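## Task

Remove the masking tape roll from the cabinet, set it on the desk, and close the cabinet door. The robot must not tip over or be left leaning.

## Robot and tools

ROBOT. TidyBot++: a wheeled base 0.54 m long, 0.50 m wide, 0.38 m tall, carrying a single seven-joint arm with a two-finger gripper. The shoulder sits 0.12 m ahead of the base centre at 0.68 m height. Segments: upper arm 0.42 m, forearm 0.31 m, hand 0.31 m. It starts folded with the hand pointing down, sticking out up to 0.08 m ahead of the base. Cameras: base_camera (pinhole, 644x364) and wrist_camera (fisheye, 644x476, looks along the hand).

FRAMES. Base frame: origin on the floor below the base centre, x forward, y left, z up, metres. hand_pose is reported here, as the point between the finger pads; its z axis runs out along the fingers, and the fingers close along its y axis. Odometry frame is the base frame as it was at scene start; base_odometry counts wheel turns only (slip counts as travel), heading in rad, left positive, -3.142 to 3.142. base_tilt is in degrees, forward and right positive.

TOOL move. One action per call; everything except cameras and blocking belongs to the action.
- base: object with any of translate_m (metres, forward +, -2 to 2), strafe_m (metres, left +, -2 to 2), rotate_rad (radians, counter-clockwise/left +, -6.3 to 6.3). These are relative offsets from where the base last reported itself, measured along the base's axes at the start of the command.
- joints: object of absolute targets by name: joint_1_rad to joint_7_rad in radians, gripper_pos 0 (open, ~85 mm gap) to 1 (closed). Ranges: joint_2_rad ±2.249, joint_4_rad ±2.579, joint_6_rad ±2.099; joints 1, 3, 5, 7 take any angle but go the short way, so turn in steps under half a turn. joint_1_rad positive is clockwise from above (opposite to heading).
- target: one list of seven numbers [x, y, z, qw, qx, qy, qz], an absolute hand pose in the base frame (metres, then unit quaternion). With target, joints may only contain gripper_pos.
- speeds: per-action caps for translate_m/strafe_m (0.05 to 0.5 m/s) and rotate_rad (0.1 to 1.57 rad/s). When translating and strafing together, give the cap under only one key.
- cameras: list of base_camera, wrist_camera or all; [] returns no images.
- blocking: true or omitted waits for rest; false returns in about 0.5 s while motion continues.
A call with no action just reports state and images. Unknown keys make a call invalid; out-of-range values get it refused, and a refusal cancels the remaining move/wait/finished_scene calls in that reply.

Other tools: wait(seconds 0 to 10, cameras) lets time pass and reports; it ends early when motion settles. stop(cameras) brakes all running motions; braked parts report "stopped" and may keep pressing. zoom_image(camera, region [x0, y0, x1, y1] pixels, max 504x504) enlarges part of that camera's latest image. finished_scene(scene) ends the current scene (1 or 2); the result reveals the next task. Motions left running at that point are braked, possibly short.

RESULT LINES. move reports "done" or the worst status. base_status, joint_status, hand_status give per-motion outcomes: moving, done, off_target (rested short, may still push), not_followed (a check withheld targets; "pose unreachable" or "joint command not followed" with a cause), contact_stop, time_out, torque_fault, limit_stop_at_motor_heat. hand_target is where the hand would be with joints on target. motor_effort is percent of max torque, peak in brackets. on_its_own lists unrequested robot actions. ARM HIT means the arm struck the base or itself. MOTOR HOT appears from 60 °C; OVER-TEMPERATURE FAULT at 75 °C pauses the arm 30-60 s. A torque fault freezes the arm 10 s. Uncommanded stops cancel later calls in the reply.

PRACTICE. Hand targets usually settle within ~3 cm; correct by adding (wanted minus hand_pose) to the previous target. To hold still, resend hand_target, not hand_pose. Forward-pointing, low poses close to the base can miss badly or drive the arm into the base. Unreachable poses wander up to 10 s then time out. A downward hand reaches at most about 0.94 m high, only near the base. Loads make the arm sag; don't command a joint to its current reading while holding something. After a joints action, resend last command plus (wanted minus read) to trim error. When a held object touches a surface, hand_pose stops descending and effort shifts slightly. Gripper at 1 squeezes 100-150 N; off_target there means something is held; done means empty. Closed fingertips reach ~20 mm past the hand point.

AVOID. The arm never steers around furniture and keeps pushing once it hits. Driving or turning while the arm is caught above ~0.6 m, pulling sideways on a raised hand, or reaching far out or swinging a stretched arm can tip the robot; pulling the arm back or backing away rights it. A blocked base keeps shoving until its 14 s timeout and may still report done. Don't drop objects, release moving items, slam doors, hit hard, or overload the gripper (twisting, yanking, gripping hard on something still supported). Loose objects may occasionally be nudged. Thinking time advances the simulation, and held loads or stretched arms heat motors meanwhile.

Each tool is called by a JSON object that holds its "api" and its "payload".

## Session

{"api": "move", "payload": {}}

Scene clock: 0.00 s.
Motor temperatures (°C): [35 31 33 32 39 40 39]
base_odometry: x=+0.000 y=+0.000 heading=+0.000
base_tilt: forward=+0.0 right=+0.0
base_status: not commanded
joint_positions: joint_1_rad=-0.032 joint_2_rad=-0.315 joint_3_rad=+3.145 joint_4_rad=-2.520 joint_5_rad=+0.042 joint_6_rad=-0.870 joint_7_rad=+1.583 gripper_pos=+0.000
joint_status: not commanded
motor_effort: joint_1_rad=+0 joint_2_rad=-3 joint_3_rad=+0 joint_4_rad=+15 joint_5_rad=+0 joint_6_rad=+2 joint_7_rad=+0
hand_pose: x=+0.2630 y=-0.0044 z=+0.5853 quat_wxyz=(+0.016, +0.999, +0.033, +0.034) (m; base frame)
hand_target: x=+0.2617 y=-0.0044 z=+0.5845 quat_wxyz=(+0.016, +0.999, +0.033, +0.032) (m; base frame)
hand_status: not commanded
pictures: base_camera, wrist_camera

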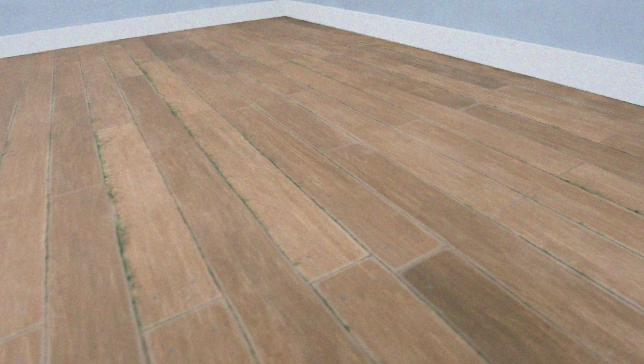

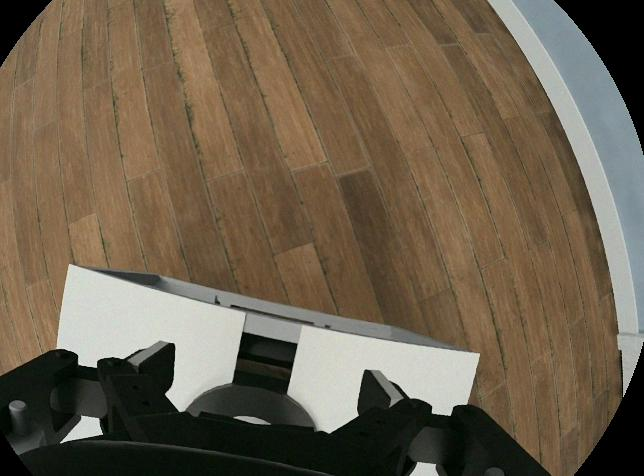

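{"api": "move", "payload": {"base": {"rotate_rad": -1.0}}}

{"api": "move", "payload": {"base": {"rotate_rad": -1.0}}}

{"api": "move", "payload": {"base": {"rotate_rad": -1.0}}}

{"api": "move", "payload": {"base": {"rotate_rad": -1.0}}}

{"api": "move", "payload": {"base": {"rotate_rad": -1.0}}}

Scene clock: 8.37 s.
Motor temperatures (°C): [35 31 33 32 39 40 39]
move: done
base_odometry: x=+0.000 y=+0.000 heading=-1.000
base_tilt: forward=+0.0 right=+0.0
base_status: done
joint_positions: joint_1_rad=-0.032 joint_2_rad=-0.315 joint_3_rad=+3.145 joint_4_rad=-2.520 joint_5_rad=+0.042 joint_6_rad=-0.870 joint_7_rad=+1.583 gripper_pos=+0.000
joint_status: not commanded
motor_effort: joint_1_rad=+0(1) joint_2_rad=-3(4) joint_3_rad=-1(2) joint_4_rad=+14(14) joint_5_rad=+0(2) joint_6_rad=+1(2) joint_7_rad=+0(1)
hand_pose: x=+0.2630 y=-0.0044 z=+0.5853 quat_wxyz=(+0.016, +0.999, +0.033, +0.034) (m; base frame)
hand_target: x=+0.2617 y=-0.0044 z=+0.5845 quat_wxyz=(+0.016, +0.999, +0.033, +0.032) (m; base frame)
hand_status: not commanded
pictures: base_camera, wrist_camera

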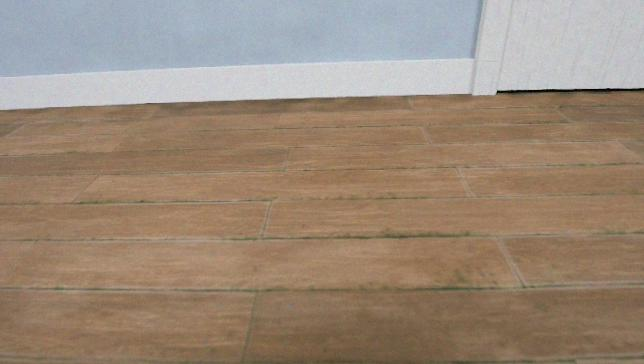

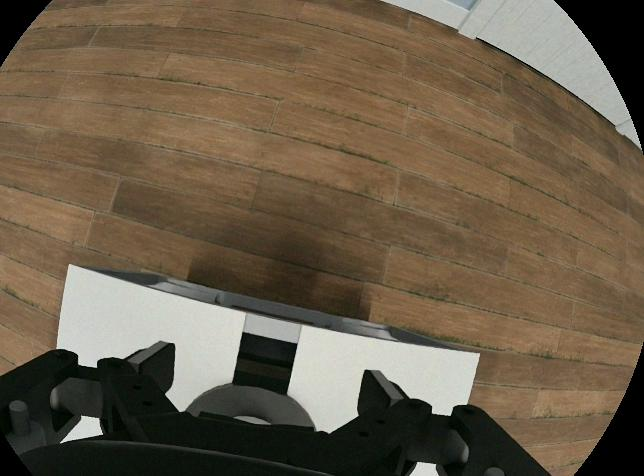

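Scene clock: 10.30 s.
Motor temperatures (°C): [35 31 33 32 39 40 39]
move: done
base_odometry: x=+0.000 y=+0.000 heading=-2.000
base_tilt: forward=+0.0 right=+0.0
base_status: done
joint_positions: joint_1_rad=-0.032 joint_2_rad=-0.315 joint_3_rad=+3.145 joint_4_rad=-2.520 joint_5_rad=+0.042 joint_6_rad=-0.870 joint_7_rad=+1.583 gripper_pos=+0.000
joint_status: not commanded
motor_effort: joint_1_rad=+0(1) joint_2_rad=-3(4) joint_3_rad=-1(2) joint_4_rad=+14(14) joint_5_rad=+0(1) joint_6_rad=+2(2) joint_7_rad=-1(1)
hand_pose: x=+0.2630 y=-0.0044 z=+0.5853 quat_wxyz=(+0.016, +0.999, +0.033, +0.034) (m; base frame)
hand_target: x=+0.2617 y=-0.0044 z=+0.5845 quat_wxyz=(+0.016, +0.999, +0.033, +0.032) (m; base frame)
hand_status: not commanded
pictures: base_camera, wrist_camera

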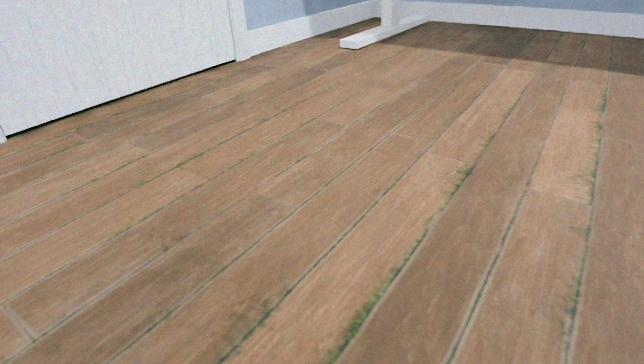

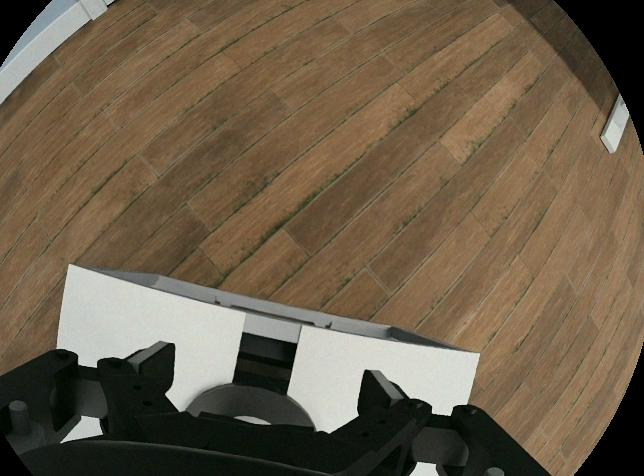

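Scene clock: 12.23 s.
Motor temperatures (°C): [35 31 33 32 39 40 39]
move: done
base_odometry: x=+0.000 y=+0.000 heading=-3.000
base_tilt: forward=+0.0 right=+0.0
base_status: done
joint_positions: joint_1_rad=-0.032 joint_2_rad=-0.315 joint_3_rad=+3.145 joint_4_rad=-2.520 joint_5_rad=+0.042 joint_6_rad=-0.870 joint_7_rad=+1.583 gripper_pos=+0.000
joint_status: not commanded
motor_effort: joint_1_rad=+0(1) joint_2_rad=-3(4) joint_3_rad=+0(2) joint_4_rad=+14(14) joint_5_rad=+0(1) joint_6_rad=+1(2) joint_7_rad=+0(1)
hand_pose: x=+0.2630 y=-0.0044 z=+0.5853 quat_wxyz=(+0.016, +0.999, +0.033, +0.034) (m; base frame)
hand_target: x=+0.2617 y=-0.0044 z=+0.5845 quat_wxyz=(+0.016, +0.999, +0.033, +0.032) (m; base frame)
hand_status: not commanded
pictures: base_camera, wrist_camera

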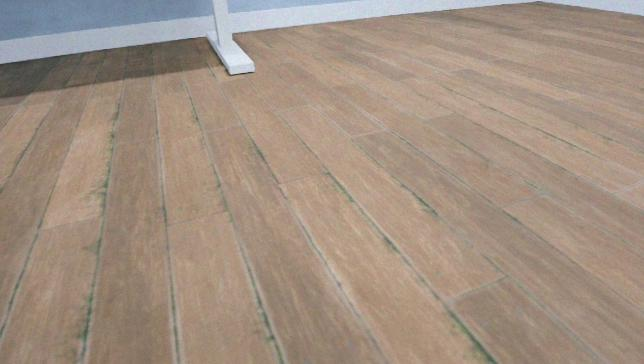

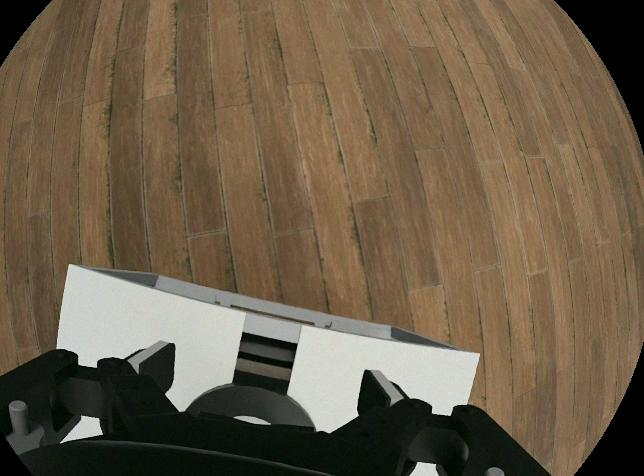

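Scene clock: 14.17 s.
Motor temperatures (°C): [35 31 33 32 39 40 39]
move: done
base_odometry: x=+0.000 y=+0.000 heading=+2.284
base_tilt: forward=+0.0 right=+0.0
base_status: done
joint_positions: joint_1_rad=-0.032 joint_2_rad=-0.315 joint_3_rad=+3.145 joint_4_rad=-2.520 joint_5_rad=+0.042 joint_6_rad=-0.870 joint_7_rad=+1.583 gripper_pos=+0.000
joint_status: not commanded
motor_effort: joint_1_rad=+0(1) joint_2_rad=-3(4) joint_3_rad=-1(2) joint_4_rad=+14(14) joint_5_rad=+0(1) joint_6_rad=+1(2) joint_7_rad=+0(1)
hand_pose: x=+0.2630 y=-0.0044 z=+0.5853 quat_wxyz=(+0.016, +0.999, +0.033, +0.034) (m; base frame)
hand_target: x=+0.2617 y=-0.0044 z=+0.5845 quat_wxyz=(+0.016, +0.999, +0.033, +0.032) (m; base frame)
hand_status: not commanded
pictures: base_camera, wrist_camera

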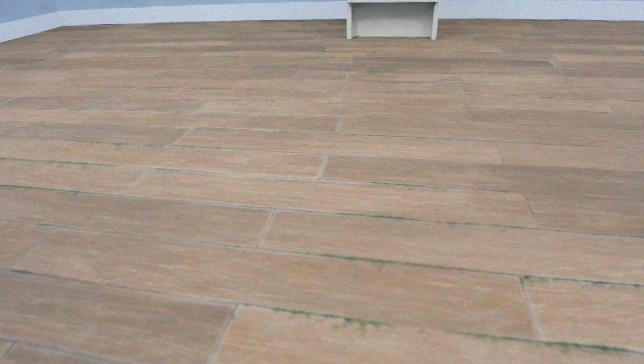

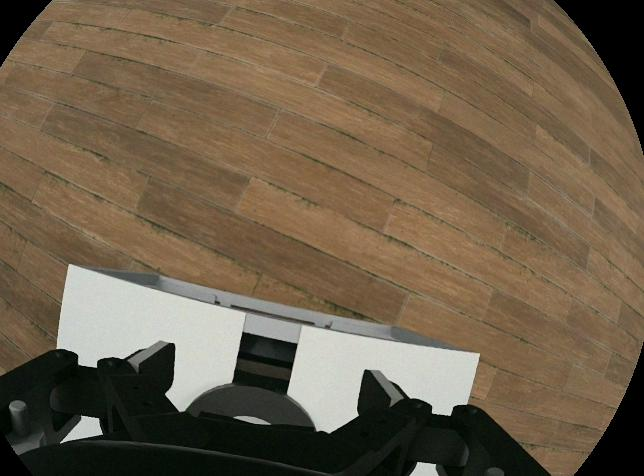

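Scene clock: 16.10 s.
Motor temperatures (°C): [35 31 33 32 39 40 39]
move: done
base_odometry: x=+0.000 y=+0.000 heading=+1.284
base_tilt: forward=+0.0 right=+0.0
base_status: done
joint_positions: joint_1_rad=-0.032 joint_2_rad=-0.315 joint_3_rad=+3.145 joint_4_rad=-2.520 joint_5_rad=+0.042 joint_6_rad=-0.870 joint_7_rad=+1.583 gripper_pos=+0.000
joint_status: not commanded
motor_effort: joint_1_rad=+0(1) joint_2_rad=-2(4) joint_3_rad=+0(2) joint_4_rad=+14(14) joint_5_rad=+0(1) joint_6_rad=+2(2) joint_7_rad=+0(2)
hand_pose: x=+0.2630 y=-0.0044 z=+0.5853 quat_wxyz=(+0.016, +0.999, +0.033, +0.034) (m; base frame)
hand_target: x=+0.2617 y=-0.0044 z=+0.5845 quat_wxyz=(+0.016, +0.999, +0.033, +0.032) (m; base frame)
hand_status: not commanded
pictures: base_camera, wrist_camera

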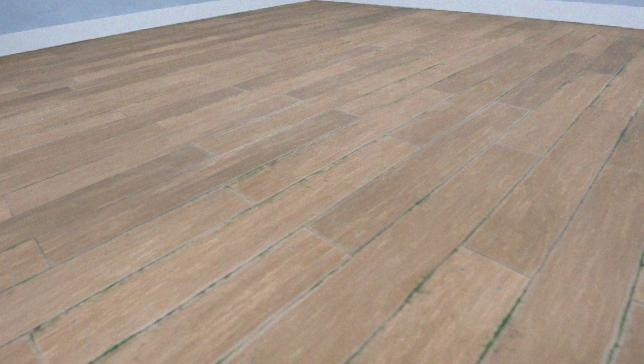

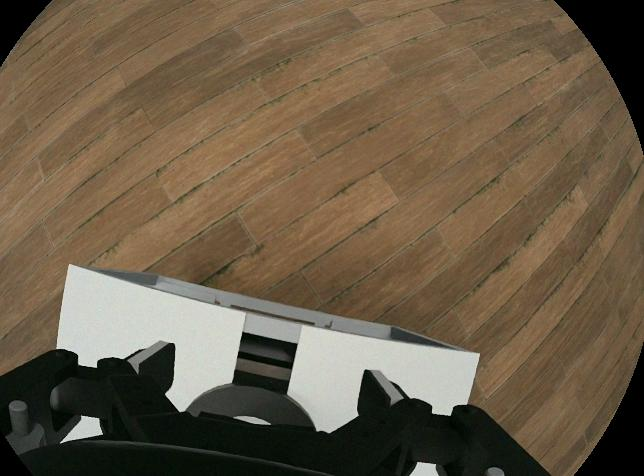

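{"api": "move", "payload": {"base": {"rotate_rad": 0.816}, "joints": {"joint_1_rad": 0.0, "joint_2_rad": -0.6, "joint_3_rad": 3.1416, "joint_4_rad": -2.1, "joint_5_rad": 0.0, "joint_6_rad": -0.2, "joint_7_rad": 1.57}}}

Scene clock: 23.97 s.
Motor temperatures (°C): [35 31 33 32 39 40 39]
move: done
base_odometry: x=+0.000 y=+0.000 heading=+2.100
base_tilt: forward=+0.0 right=+0.0
base_status: done
joint_positions: joint_1_rad=-0.022 joint_2_rad=-0.588 joint_3_rad=+3.145 joint_4_rad=-2.100 joint_5_rad=+0.042 joint_6_rad=-0.264 joint_7_rad=+1.583 gripper_pos=+0.000
joint_status: all done
motor_effort: joint_1_rad=+0(2) joint_2_rad=-2(7) joint_3_rad=-1(2) joint_4_rad=+22(22) joint_5_rad=+1(1) joint_6_rad=+9(9) joint_7_rad=-1(2)
hand_pose: x=+0.5042 y=+0.0050 z=+0.9868 quat_wxyz=(+0.014, +0.776, +0.024, +0.631) (m; base frame)
hand_target: x=+0.5037 y=+0.0013 z=+1.0112 quat_wxyz=(+0.000, +0.751, +0.000, +0.660) (m; base frame)
hand_status: not commanded
pictures: base_camera, wrist_camera

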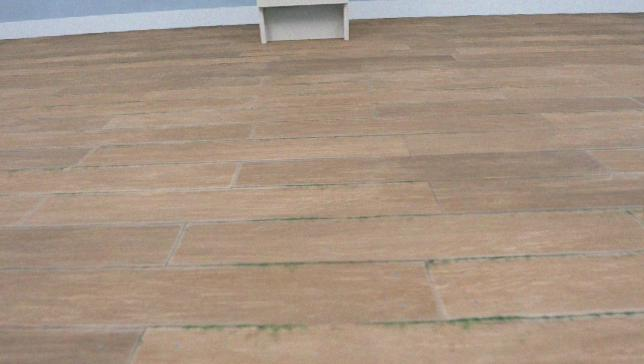

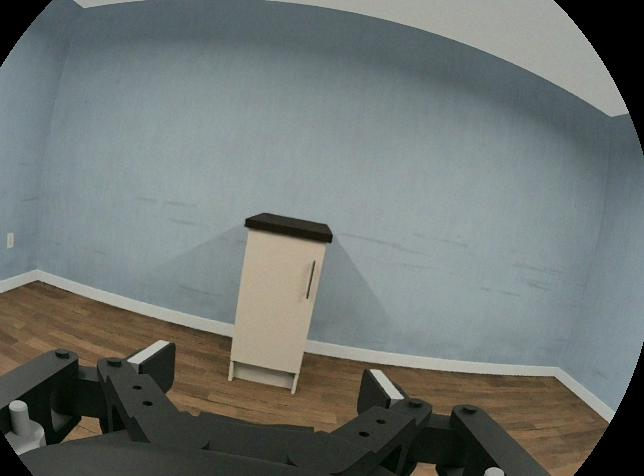

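{"api": "zoom_image", "payload": {"camera": "wrist_camera", "region": [200, 190, 380, 410]}}

{"api": "move", "payload": {"base": {"rotate_rad": 1.6}}}

Scaled by 2.291.

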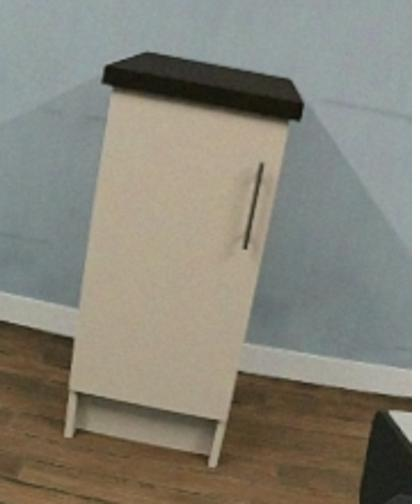

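Scene clock: 29.27 s.
Motor temperatures (°C): [35 31 33 32 39 40 39]
move: done
base_odometry: x=+0.000 y=+0.000 heading=-2.584
base_tilt: forward=+0.0 right=+0.0
base_status: done
joint_positions: joint_1_rad=-0.018 joint_2_rad=-0.588 joint_3_rad=+3.145 joint_4_rad=-2.100 joint_5_rad=+0.042 joint_6_rad=-0.261 joint_7_rad=+1.583 gripper_pos=+0.000
joint_status: not commanded
motor_effort: joint_1_rad=+0(1) joint_2_rad=-2(3) joint_3_rad=-1(2) joint_4_rad=+22(22) joint_5_rad=+0(1) joint_6_rad=+9(9) joint_7_rad=+0(1)
hand_pose: x=+0.5045 y=+0.0034 z=+0.9878 quat_wxyz=(+0.015, +0.775, +0.022, +0.632) (m; base frame)
hand_target: x=+0.5037 y=+0.0013 z=+1.0112 quat_wxyz=(+0.000, +0.751, +0.000, +0.660) (m; base frame)
hand_status: not commanded
pictures: base_camera, wrist_camera

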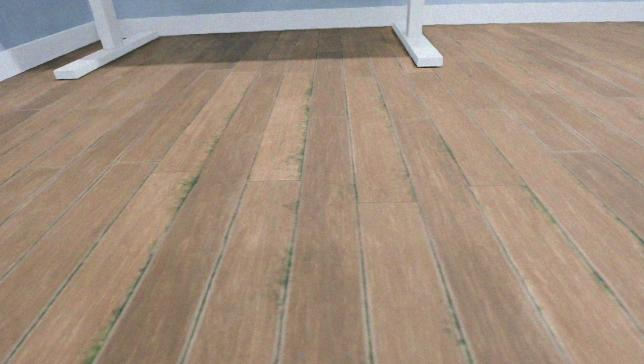

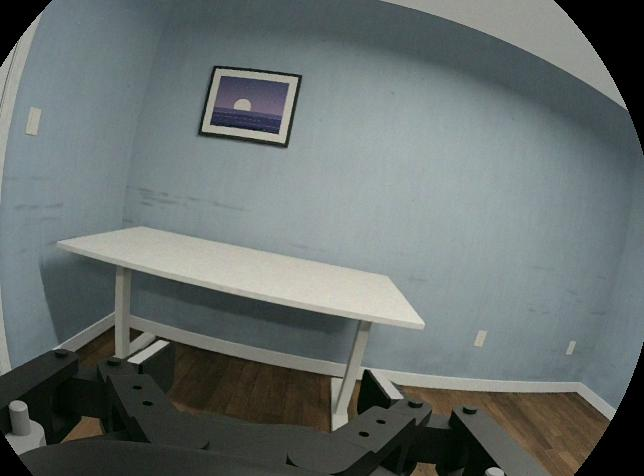

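{"api": "move", "payload": {"base": {"rotate_rad": -1.6}}}

{"api": "move", "payload": {"base": {"translate_m": 0.8}}}

Scene clock: 50.90 s.
Motor temperatures (°C): [35 31 33 32 38 39 39]
move: done
base_odometry: x=+0.000 y=+0.000 heading=+2.100
base_tilt: forward=+0.0 right=+0.0
base_status: done
joint_positions: joint_1_rad=-0.015 joint_2_rad=-0.588 joint_3_rad=+3.145 joint_4_rad=-2.100 joint_5_rad=+0.042 joint_6_rad=-0.261 joint_7_rad=+1.583 gripper_pos=+0.000
joint_status: not commanded
motor_effort: joint_1_rad=+0(1) joint_2_rad=-2(3) joint_3_rad=-1(2) joint_4_rad=+22(22) joint_5_rad=+0(1) joint_6_rad=+9(10) joint_7_rad=+0(1)
hand_pose: x=+0.5045 y=+0.0023 z=+0.9879 quat_wxyz=(+0.016, +0.775, +0.021, +0.632) (m; base frame)
hand_target: x=+0.5037 y=+0.0013 z=+1.0112 quat_wxyz=(+0.000, +0.751, +0.000, +0.660) (m; base frame)
hand_status: not commanded
pictures: base_camera, wrist_camera

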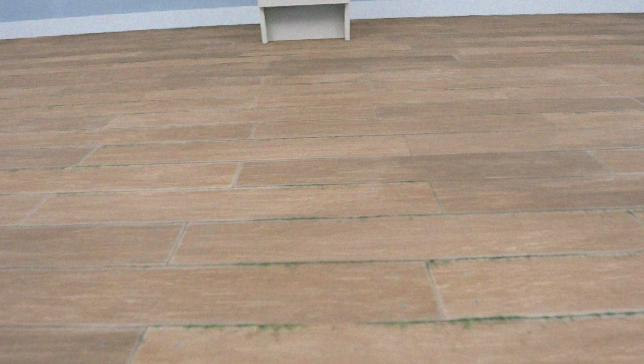

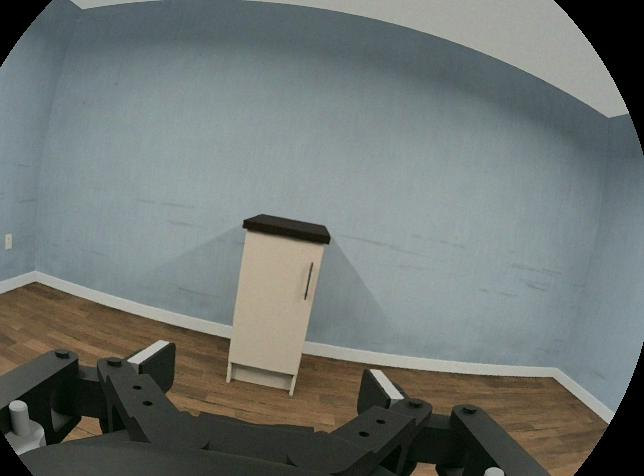

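Scene clock: 53.67 s.
Motor temperatures (°C): [35 31 33 32 38 39 39]
move: done
base_odometry: x=-0.404 y=+0.691 heading=+2.099
base_tilt: forward=+0.0 right=+0.0
base_status: done
joint_positions: joint_1_rad=-0.015 joint_2_rad=-0.593 joint_3_rad=+3.145 joint_4_rad=-2.100 joint_5_rad=+0.042 joint_6_rad=-0.259 joint_7_rad=+1.583 gripper_pos=+0.000
joint_status: not commanded
motor_effort: joint_1_rad=+0(1) joint_2_rad=-1(5) joint_3_rad=-1(2) joint_4_rad=+22(22) joint_5_rad=+0(1) joint_6_rad=+9(9) joint_7_rad=+0(1)
hand_pose: x=+0.5028 y=+0.0023 z=+0.9907 quat_wxyz=(+0.016, +0.772, +0.021, +0.635) (m; base frame)
hand_target: x=+0.5037 y=+0.0013 z=+1.0112 quat_wxyz=(+0.000, +0.751, +0.000, +0.660) (m; base frame)
hand_status: not commanded
pictures: base_camera, wrist_camera

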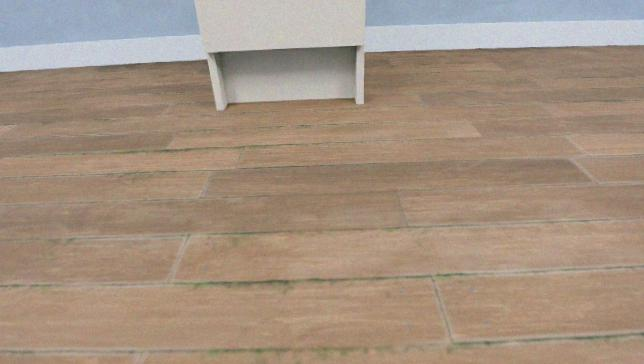

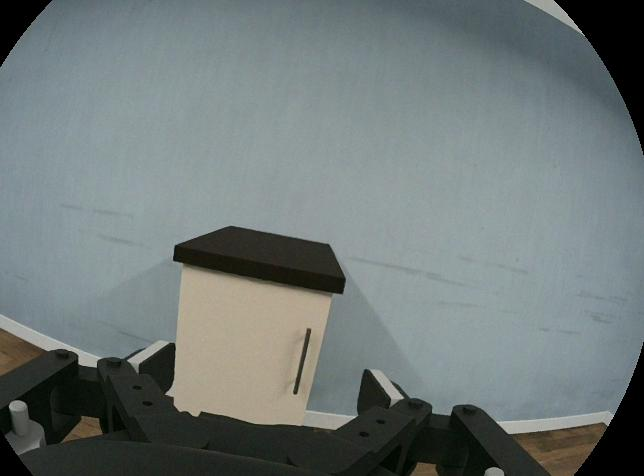

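{"api": "move", "payload": {"base": {"rotate_rad": 0.12}}}

{"api": "move", "payload": {"base": {"strafe_m": -0.24, "translate_m": 0.2}, "joints": {"joint_1_rad": 0.015, "joint_2_rad": 1.0, "joint_3_rad": 3.1416, "joint_4_rad": -2.0, "joint_5_rad": -0.04, "joint_6_rad": 1.43, "joint_7_rad": 1.53}}}

Scene clock: 79.53 s.
Motor temperatures (°C): [34 31 32 32 38 39 39]
move: done
base_odometry: x=-0.404 y=+0.691 heading=+2.219
base_tilt: forward=+0.0 right=+0.0
base_status: done
joint_positions: joint_1_rad=-0.015 joint_2_rad=-0.593 joint_3_rad=+3.145 joint_4_rad=-2.100 joint_5_rad=+0.042 joint_6_rad=-0.259 joint_7_rad=+1.583 gripper_pos=+0.000
joint_status: not commanded
motor_effort: joint_1_rad=+0(1) joint_2_rad=-1(3) joint_3_rad=+0(2) joint_4_rad=+22(22) joint_5_rad=+0(1) joint_6_rad=+9(9) joint_7_rad=+0(1)
hand_pose: x=+0.5028 y=+0.0022 z=+0.9907 quat_wxyz=(+0.016, +0.772, +0.021, +0.635) (m; base frame)
hand_target: x=+0.5037 y=+0.0013 z=+1.0112 quat_wxyz=(+0.000, +0.751, +0.000, +0.660) (m; base frame)
hand_status: not commanded
pictures: base_camera, wrist_camera

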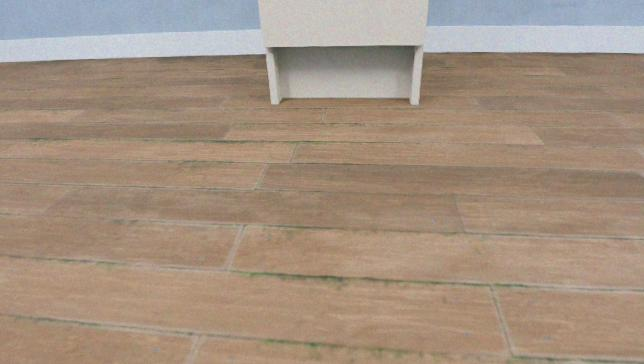

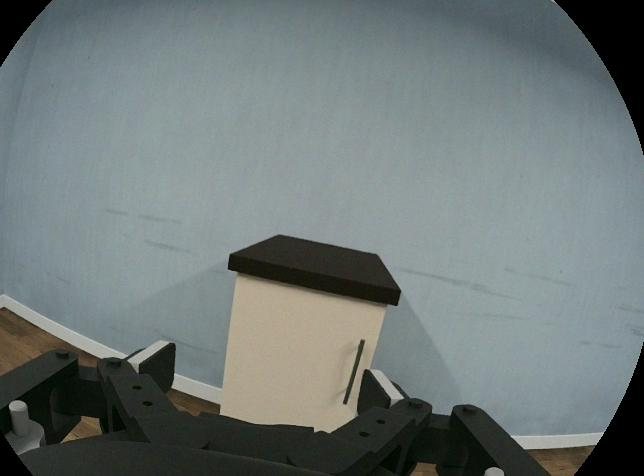

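Scene clock: 82.70 s.
Motor temperatures (°C): [34 31 32 32 38 39 39]
move: done
base_odometry: x=-0.333 y=+0.995 heading=+2.220
base_tilt: forward=+0.0 right=+0.0
base_status: done
joint_positions: joint_1_rad=-0.005 joint_2_rad=+0.980 joint_3_rad=+3.145 joint_4_rad=-2.010 joint_5_rad=+0.036 joint_6_rad=+1.366 joint_7_rad=+1.578 gripper_pos=+0.000
joint_status: all done
motor_effort: joint_1_rad=+0(2) joint_2_rad=-39(43) joint_3_rad=-2(3) joint_4_rad=+8(23) joint_5_rad=+0(2) joint_6_rad=+8(10) joint_7_rad=+0(2)
hand_pose: x=+0.8267 y=+0.0146 z=+0.5892 quat_wxyz=(-0.008, +0.725, +0.020, +0.688) (m; base frame)
hand_target: x=+0.8282 y=-0.0216 z=+0.5981 quat_wxyz=(+0.003, +0.706, -0.036, +0.707) (m; base frame)
hand_status: not commanded
pictures: base_camera, wrist_camera

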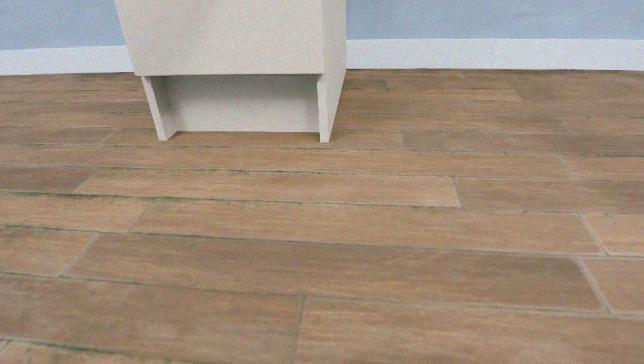

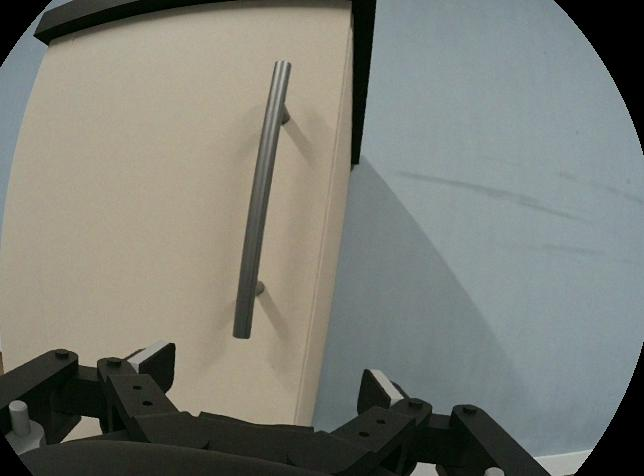

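{"api": "move", "payload": {"base": {"strafe_m": 0.02}, "joints": {"joint_1_rad": 0.02, "joint_2_rad": 0.71, "joint_3_rad": 3.1416, "joint_4_rad": -2.0, "joint_5_rad": -0.08, "joint_6_rad": 1.2, "joint_7_rad": 1.53}}}

Scene clock: 104.77 s.
Motor temperatures (°C): [34 32 32 32 38 39 39]
move: done
base_odometry: x=-0.349 y=+0.983 heading=+2.219
base_tilt: forward=+0.0 right=+0.0
base_status: done
joint_positions: joint_1_rad=+0.006 joint_2_rad=+0.706 joint_3_rad=+3.145 joint_4_rad=-2.003 joint_5_rad=-0.003 joint_6_rad=+1.254 joint_7_rad=+1.577 gripper_pos=+0.000
joint_status: all done
motor_effort: joint_1_rad=+0(3) joint_2_rad=-39(44) joint_3_rad=-1(3) joint_4_rad=+12(12) joint_5_rad=+0(1) joint_6_rad=+9(11) joint_7_rad=+0(2)
hand_pose: x=+0.8330 y=-0.0052 z=+0.7521 quat_wxyz=(+0.007, +0.665, -0.001, +0.746) (m; base frame)
hand_target: x=+0.8341 y=-0.0362 z=+0.7339 quat_wxyz=(+0.007, +0.683, -0.058, +0.728) (m; base frame)
hand_status: not commanded
pictures: base_camera, wrist_camera

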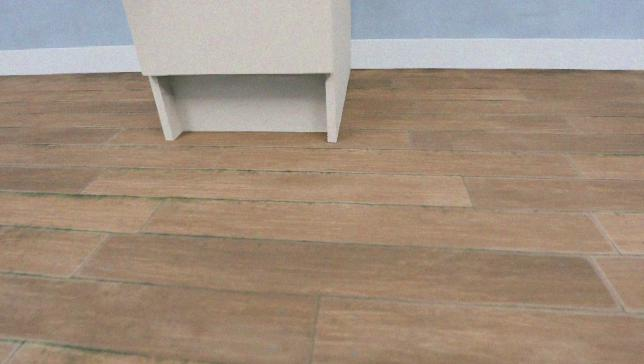

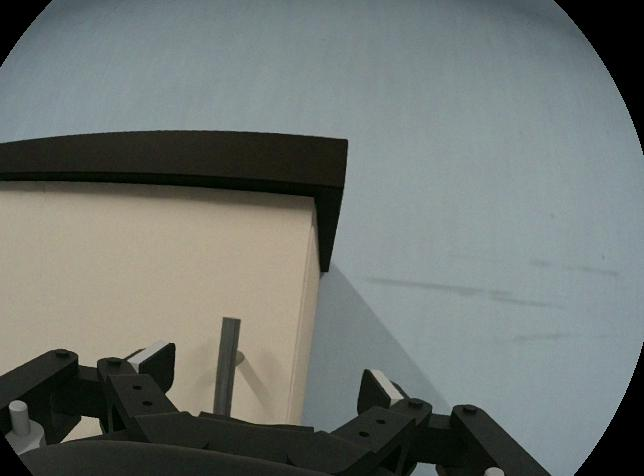

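{"api": "move", "payload": {"base": {"strafe_m": 0.035}, "joints": {"joint_1_rad": 0.02, "joint_2_rad": 0.78, "joint_3_rad": 3.1416, "joint_4_rad": -2.09, "joint_5_rad": -0.08, "joint_6_rad": 1.29, "joint_7_rad": 1.53}}}

Scene clock: 111.90 s.
Motor temperatures (°C): [34 32 32 32 38 39 39]
move: done
base_odometry: x=-0.377 y=+0.962 heading=+2.219
base_tilt: forward=+0.0 right=+0.0
base_status: done
joint_positions: joint_1_rad=+0.011 joint_2_rad=+0.767 joint_3_rad=+3.144 joint_4_rad=-2.082 joint_5_rad=-0.009 joint_6_rad=+1.261 joint_7_rad=+1.577 gripper_pos=+0.000
joint_status: all done
motor_effort: joint_1_rad=+0(4) joint_2_rad=-38(41) joint_3_rad=-2(3) joint_4_rad=+10(13) joint_5_rad=+0(1) joint_6_rad=+9(10) joint_7_rad=+0(2)
hand_pose: x=+0.8129 y=-0.0103 z=+0.6782 quat_wxyz=(+0.010, +0.713, -0.006, +0.701) (m; base frame)
hand_target: x=+0.8090 y=-0.0364 z=+0.6750 quat_wxyz=(+0.012, +0.708, -0.056, +0.703) (m; base frame)
hand_status: not commanded
pictures: base_camera, wrist_camera

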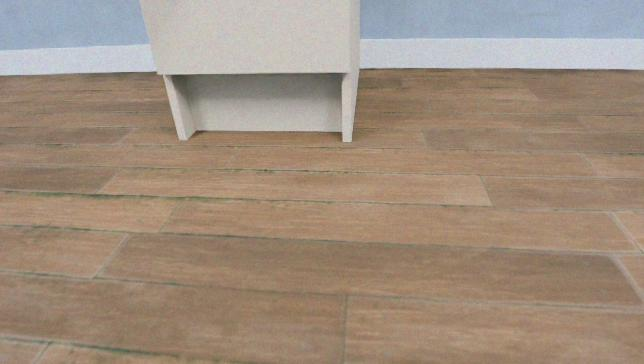

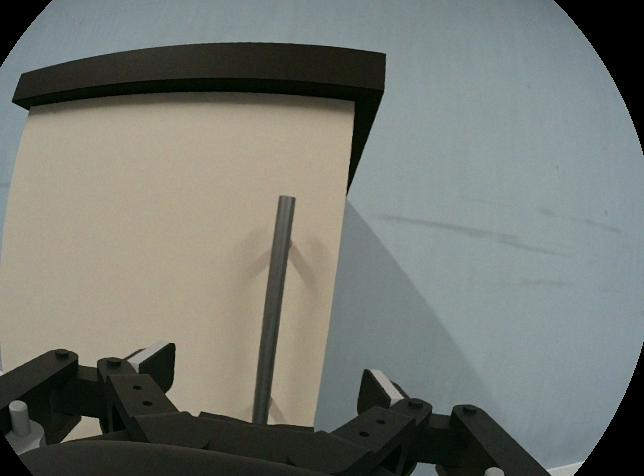

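{"api": "move", "payload": {"base": {"strafe_m": 0.01, "translate_m": 0.09}, "speeds": {"translate_m": 0.15}}}

Scene clock: 117.03 s.
Motor temperatures (°C): [34 32 32 32 38 39 39]
move: done
base_odometry: x=-0.440 y=+1.028 heading=+2.219
base_tilt: forward=+0.0 right=+0.0
base_status: done
joint_positions: joint_1_rad=+0.011 joint_2_rad=+0.767 joint_3_rad=+3.144 joint_4_rad=-2.083 joint_5_rad=-0.009 joint_6_rad=+1.261 joint_7_rad=+1.577 gripper_pos=+0.000
joint_status: not commanded
motor_effort: joint_1_rad=+0(1) joint_2_rad=-38(40) joint_3_rad=-1(2) joint_4_rad=+10(12) joint_5_rad=+0(1) joint_6_rad=+9(10) joint_7_rad=-1(1)
hand_pose: x=+0.8126 y=-0.0104 z=+0.6779 quat_wxyz=(+0.010, +0.714, -0.006, +0.701) (m; base frame)
hand_target: x=+0.8090 y=-0.0364 z=+0.6750 quat_wxyz=(+0.012, +0.708, -0.056, +0.703) (m; base frame)
hand_status: not commanded
pictures: base_camera, wrist_camera

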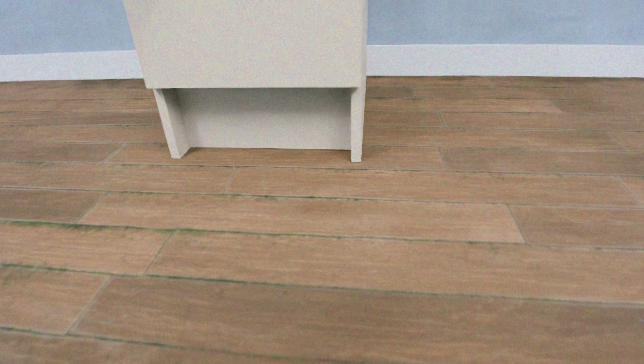

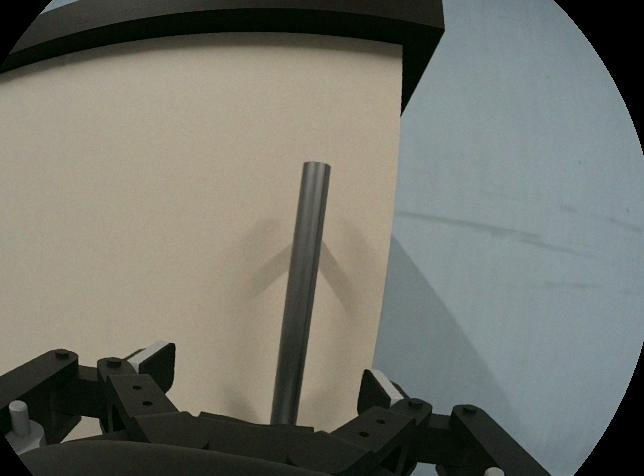

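{"api": "move", "payload": {"base": {"strafe_m": -0.008, "translate_m": 0.03}, "speeds": {"translate_m": 0.1}}}

Scene clock: 122.77 s.
Motor temperatures (°C): [34 32 32 31 38 39 39]
move: done
base_odometry: x=-0.452 y=+1.056 heading=+2.220
base_tilt: forward=+0.0 right=+0.0
base_status: done
joint_positions: joint_1_rad=+0.011 joint_2_rad=+0.764 joint_3_rad=+3.144 joint_4_rad=-2.109 joint_5_rad=-0.010 joint_6_rad=+1.270 joint_7_rad=+1.576 gripper_pos=+0.000
joint_status: not commanded
motor_effort: joint_1_rad=+1(5) joint_2_rad=-37(39) joint_3_rad=+0(3) joint_4_rad=+14(25) joint_5_rad=+0(1) joint_6_rad=+8(9) joint_7_rad=+0(1)
hand_pose: x=+0.8044 y=-0.0106 z=+0.6723 quat_wxyz=(+0.009, +0.719, -0.007, +0.695) (m; base frame)
hand_target: x=+0.8090 y=-0.0364 z=+0.6750 quat_wxyz=(+0.012, +0.708, -0.056, +0.703) (m; base frame)
hand_status: not commanded
pictures: base_camera, wrist_camera

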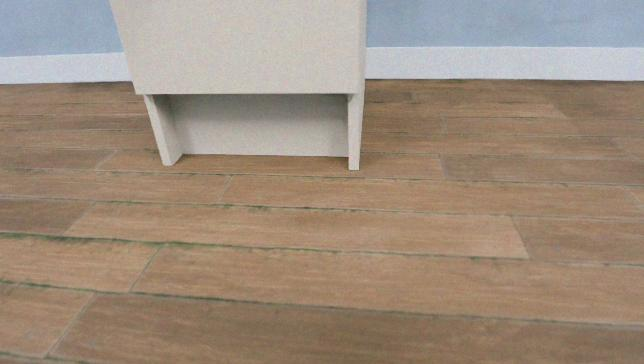

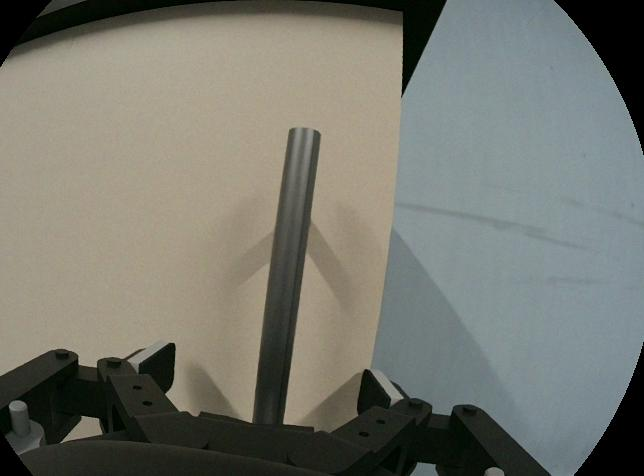

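{"api": "move", "payload": {"joints": {"gripper_pos": 1.0}}}

Scene clock: 131.33 s.
Motor temperatures (°C): [34 32 32 31 38 39 39]
move: off_target
base_odometry: x=-0.452 y=+1.056 heading=+2.220
base_tilt: forward=+0.0 right=+0.0
base_status: not commanded
joint_positions: joint_1_rad=+0.008 joint_2_rad=+0.753 joint_3_rad=+3.135 joint_4_rad=-2.140 joint_5_rad=-0.043 joint_6_rad=+1.277 joint_7_rad=+1.574 gripper_pos=+0.895
joint_status: gripper_pos off_target (ended at +0.895, target +1.000)
motor_effort: joint_1_rad=+3(8) joint_2_rad=-33(36) joint_3_rad=+1(5) joint_4_rad=+20(24) joint_5_rad=-1(6) joint_6_rad=+7(9) joint_7_rad=-1(2)
hand_pose: x=+0.7947 y=-0.0135 z=+0.6699 quat_wxyz=(+0.011, +0.723, -0.020, +0.691) (m; base frame)
hand_target: x=+0.8090 y=-0.0364 z=+0.6750 quat_wxyz=(+0.012, +0.708, -0.056, +0.703) (m; base frame)
hand_status: not commanded
pictures: base_camera, wrist_camera

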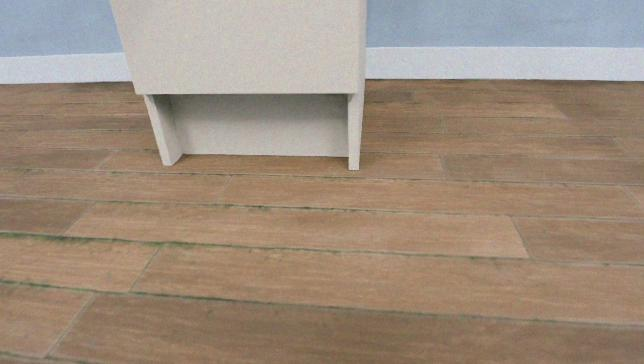

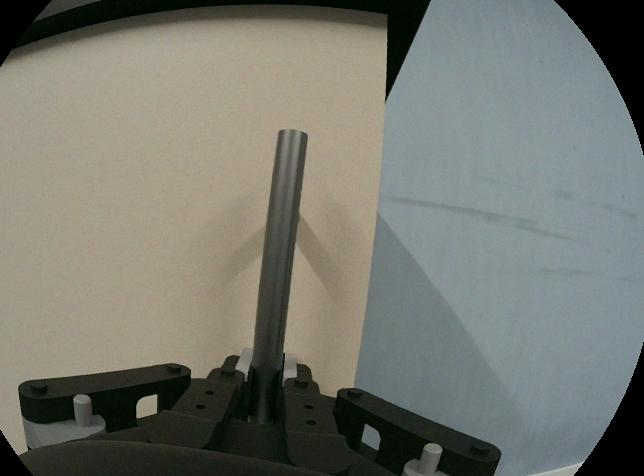

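{"api": "move", "payload": {"base": {"strafe_m": 0.011, "translate_m": -0.074}, "speeds": {"translate_m": 0.08}}}

{"api": "move", "payload": {"base": {"strafe_m": 0.022, "translate_m": -0.058}, "speeds": {"translate_m": 0.08}}}

Scene clock: 148.93 s.
Motor temperatures (°C): [34 33 32 31 38 39 39]
move: done
base_odometry: x=-0.416 y=+0.991 heading=+2.220
base_tilt: forward=+0.0 right=+0.0
base_status: done
joint_positions: joint_1_rad=+0.008 joint_2_rad=+0.785 joint_3_rad=+3.135 joint_4_rad=-2.082 joint_5_rad=-0.043 joint_6_rad=+1.277 joint_7_rad=+1.574 gripper_pos=+0.897
joint_status: not commanded
motor_effort: joint_1_rad=+2(5) joint_2_rad=-41(45) joint_3_rad=-2(4) joint_4_rad=+9(19) joint_5_rad=+0(3) joint_6_rad=+11(15) joint_7_rad=-2(2)
hand_pose: x=+0.8125 y=-0.0138 z=+0.6705 quat_wxyz=(+0.011, +0.714, -0.021, +0.700) (m; base frame)
hand_target: x=+0.8090 y=-0.0364 z=+0.6750 quat_wxyz=(+0.012, +0.708, -0.056, +0.703) (m; base frame)
hand_status: not commanded
pictures: base_camera, wrist_camera

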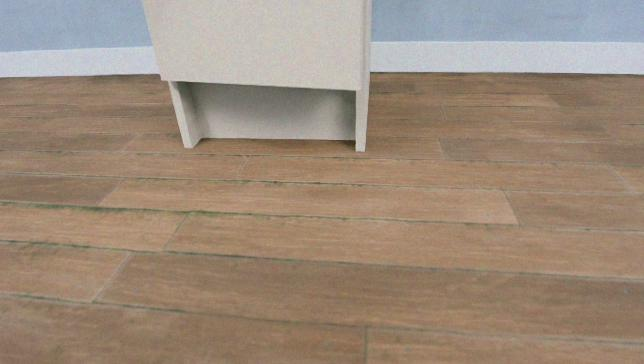

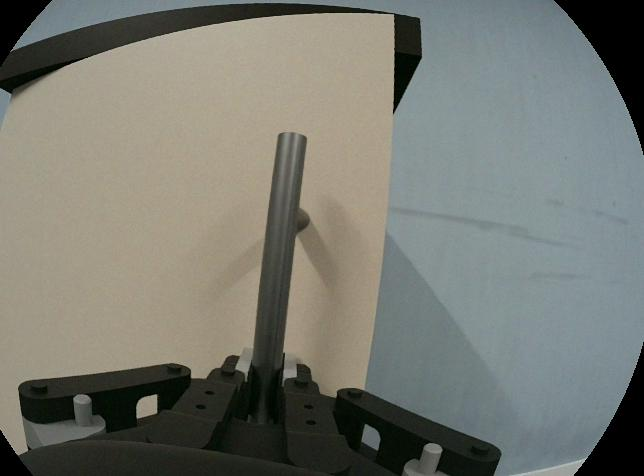

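Scene clock: 150.27 s.
Motor temperatures (°C): [34 33 32 31 38 39 39]
move: done
base_odometry: x=-0.398 y=+0.931 heading=+2.220
base_tilt: forward=+0.0 right=+0.0
base_status: done
joint_positions: joint_1_rad=-0.001 joint_2_rad=+0.786 joint_3_rad=+3.135 joint_4_rad=-2.080 joint_5_rad=-0.043 joint_6_rad=+1.277 joint_7_rad=+1.574 gripper_pos=+0.897
joint_status: not commanded
motor_effort: joint_1_rad=+4(8) joint_2_rad=-42(46) joint_3_rad=+0(3) joint_4_rad=+8(10) joint_5_rad=-2(5) joint_6_rad=+13(14) joint_7_rad=-1(2)
hand_pose: x=+0.8131 y=-0.0073 z=+0.6707 quat_wxyz=(+0.008, +0.714, -0.017, +0.700) (m; base frame)
hand_target: x=+0.8090 y=-0.0364 z=+0.6750 quat_wxyz=(+0.012, +0.708, -0.056, +0.703) (m; base frame)
hand_status: not commanded
pictures: base_camera, wrist_camera

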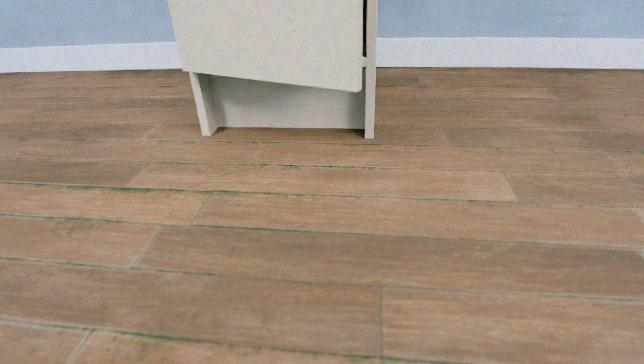

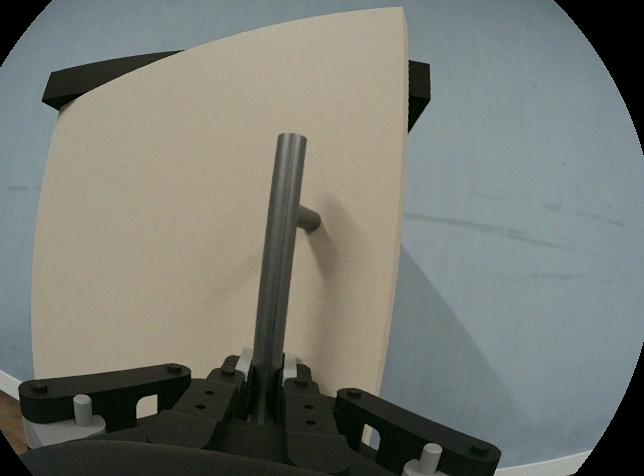

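{"api": "move", "payload": {"base": {"strafe_m": 0.034, "translate_m": -0.052}, "speeds": {"translate_m": 0.08}}}

{"api": "move", "payload": {"base": {"strafe_m": 0.04, "translate_m": -0.047}, "speeds": {"translate_m": 0.08}}}

Scene clock: 155.00 s.
Motor temperatures (°C): [34 33 32 31 38 39 39]
move: done
base_odometry: x=-0.393 y=+0.869 heading=+2.220
base_tilt: forward=+0.0 right=+0.0
base_status: done
joint_positions: joint_1_rad=-0.010 joint_2_rad=+0.787 joint_3_rad=+3.134 joint_4_rad=-2.079 joint_5_rad=-0.043 joint_6_rad=+1.277 joint_7_rad=+1.574 gripper_pos=+0.898
joint_status: not commanded
motor_effort: joint_1_rad=+7(9) joint_2_rad=-40(45) joint_3_rad=+2(4) joint_4_rad=+7(10) joint_5_rad=-4(6) joint_6_rad=+11(14) joint_7_rad=-2(2)
hand_pose: x=+0.8135 y=-0.0008 z=+0.6705 quat_wxyz=(+0.004, +0.714, -0.014, +0.700) (m; base frame)
hand_target: x=+0.8090 y=-0.0364 z=+0.6750 quat_wxyz=(+0.012, +0.708, -0.056, +0.703) (m; base frame)
hand_status: not commanded
pictures: base_camera, wrist_camera

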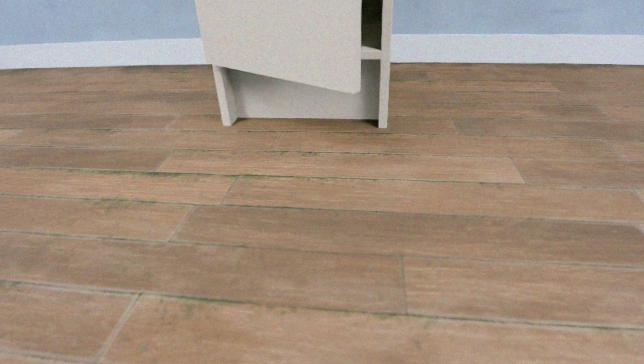

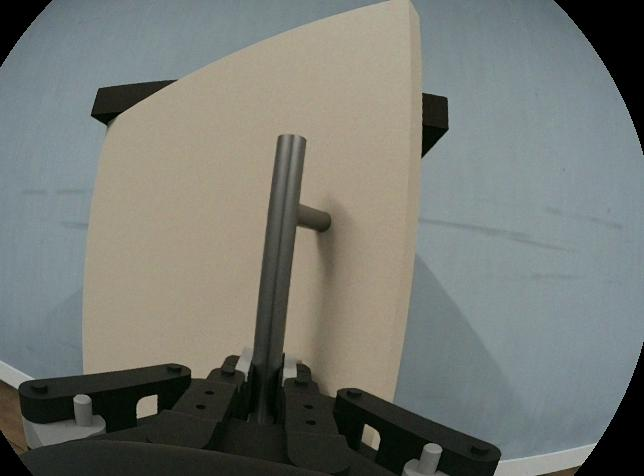

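Scene clock: 156.33 s.
Motor temperatures (°C): [34 33 32 31 38 39 39]
move: done
base_odometry: x=-0.397 y=+0.808 heading=+2.220
base_tilt: forward=+0.0 right=+0.0
base_status: done
joint_positions: joint_1_rad=-0.024 joint_2_rad=+0.790 joint_3_rad=+3.126 joint_4_rad=-2.072 joint_5_rad=-0.043 joint_6_rad=+1.276 joint_7_rad=+1.574 gripper_pos=+0.899
joint_status: not commanded
motor_effort: joint_1_rad=+7(12) joint_2_rad=-43(47) joint_3_rad=+3(6) joint_4_rad=+6(8) joint_5_rad=-5(8) joint_6_rad=+12(15) joint_7_rad=-2(2)
hand_pose: x=+0.8154 y=+0.0128 z=+0.6707 quat_wxyz=(-0.005, +0.713, -0.009, +0.701) (m; base frame)
hand_target: x=+0.8090 y=-0.0364 z=+0.6750 quat_wxyz=(+0.012, +0.708, -0.056, +0.703) (m; base frame)
hand_status: not commanded
pictures: base_camera, wrist_camera

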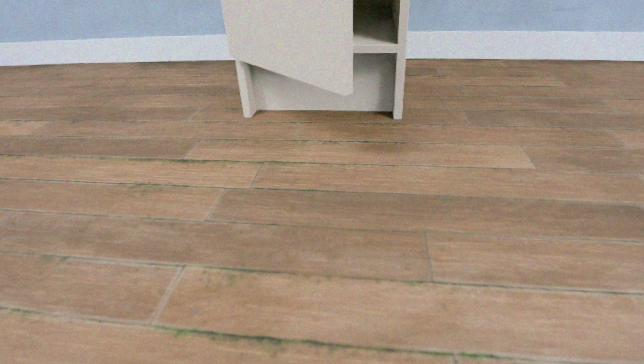

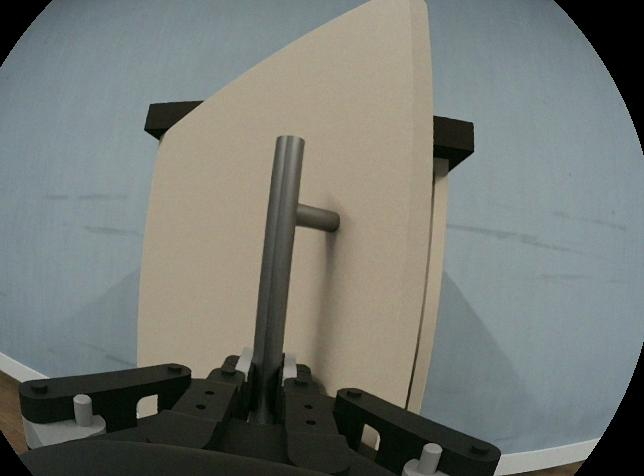

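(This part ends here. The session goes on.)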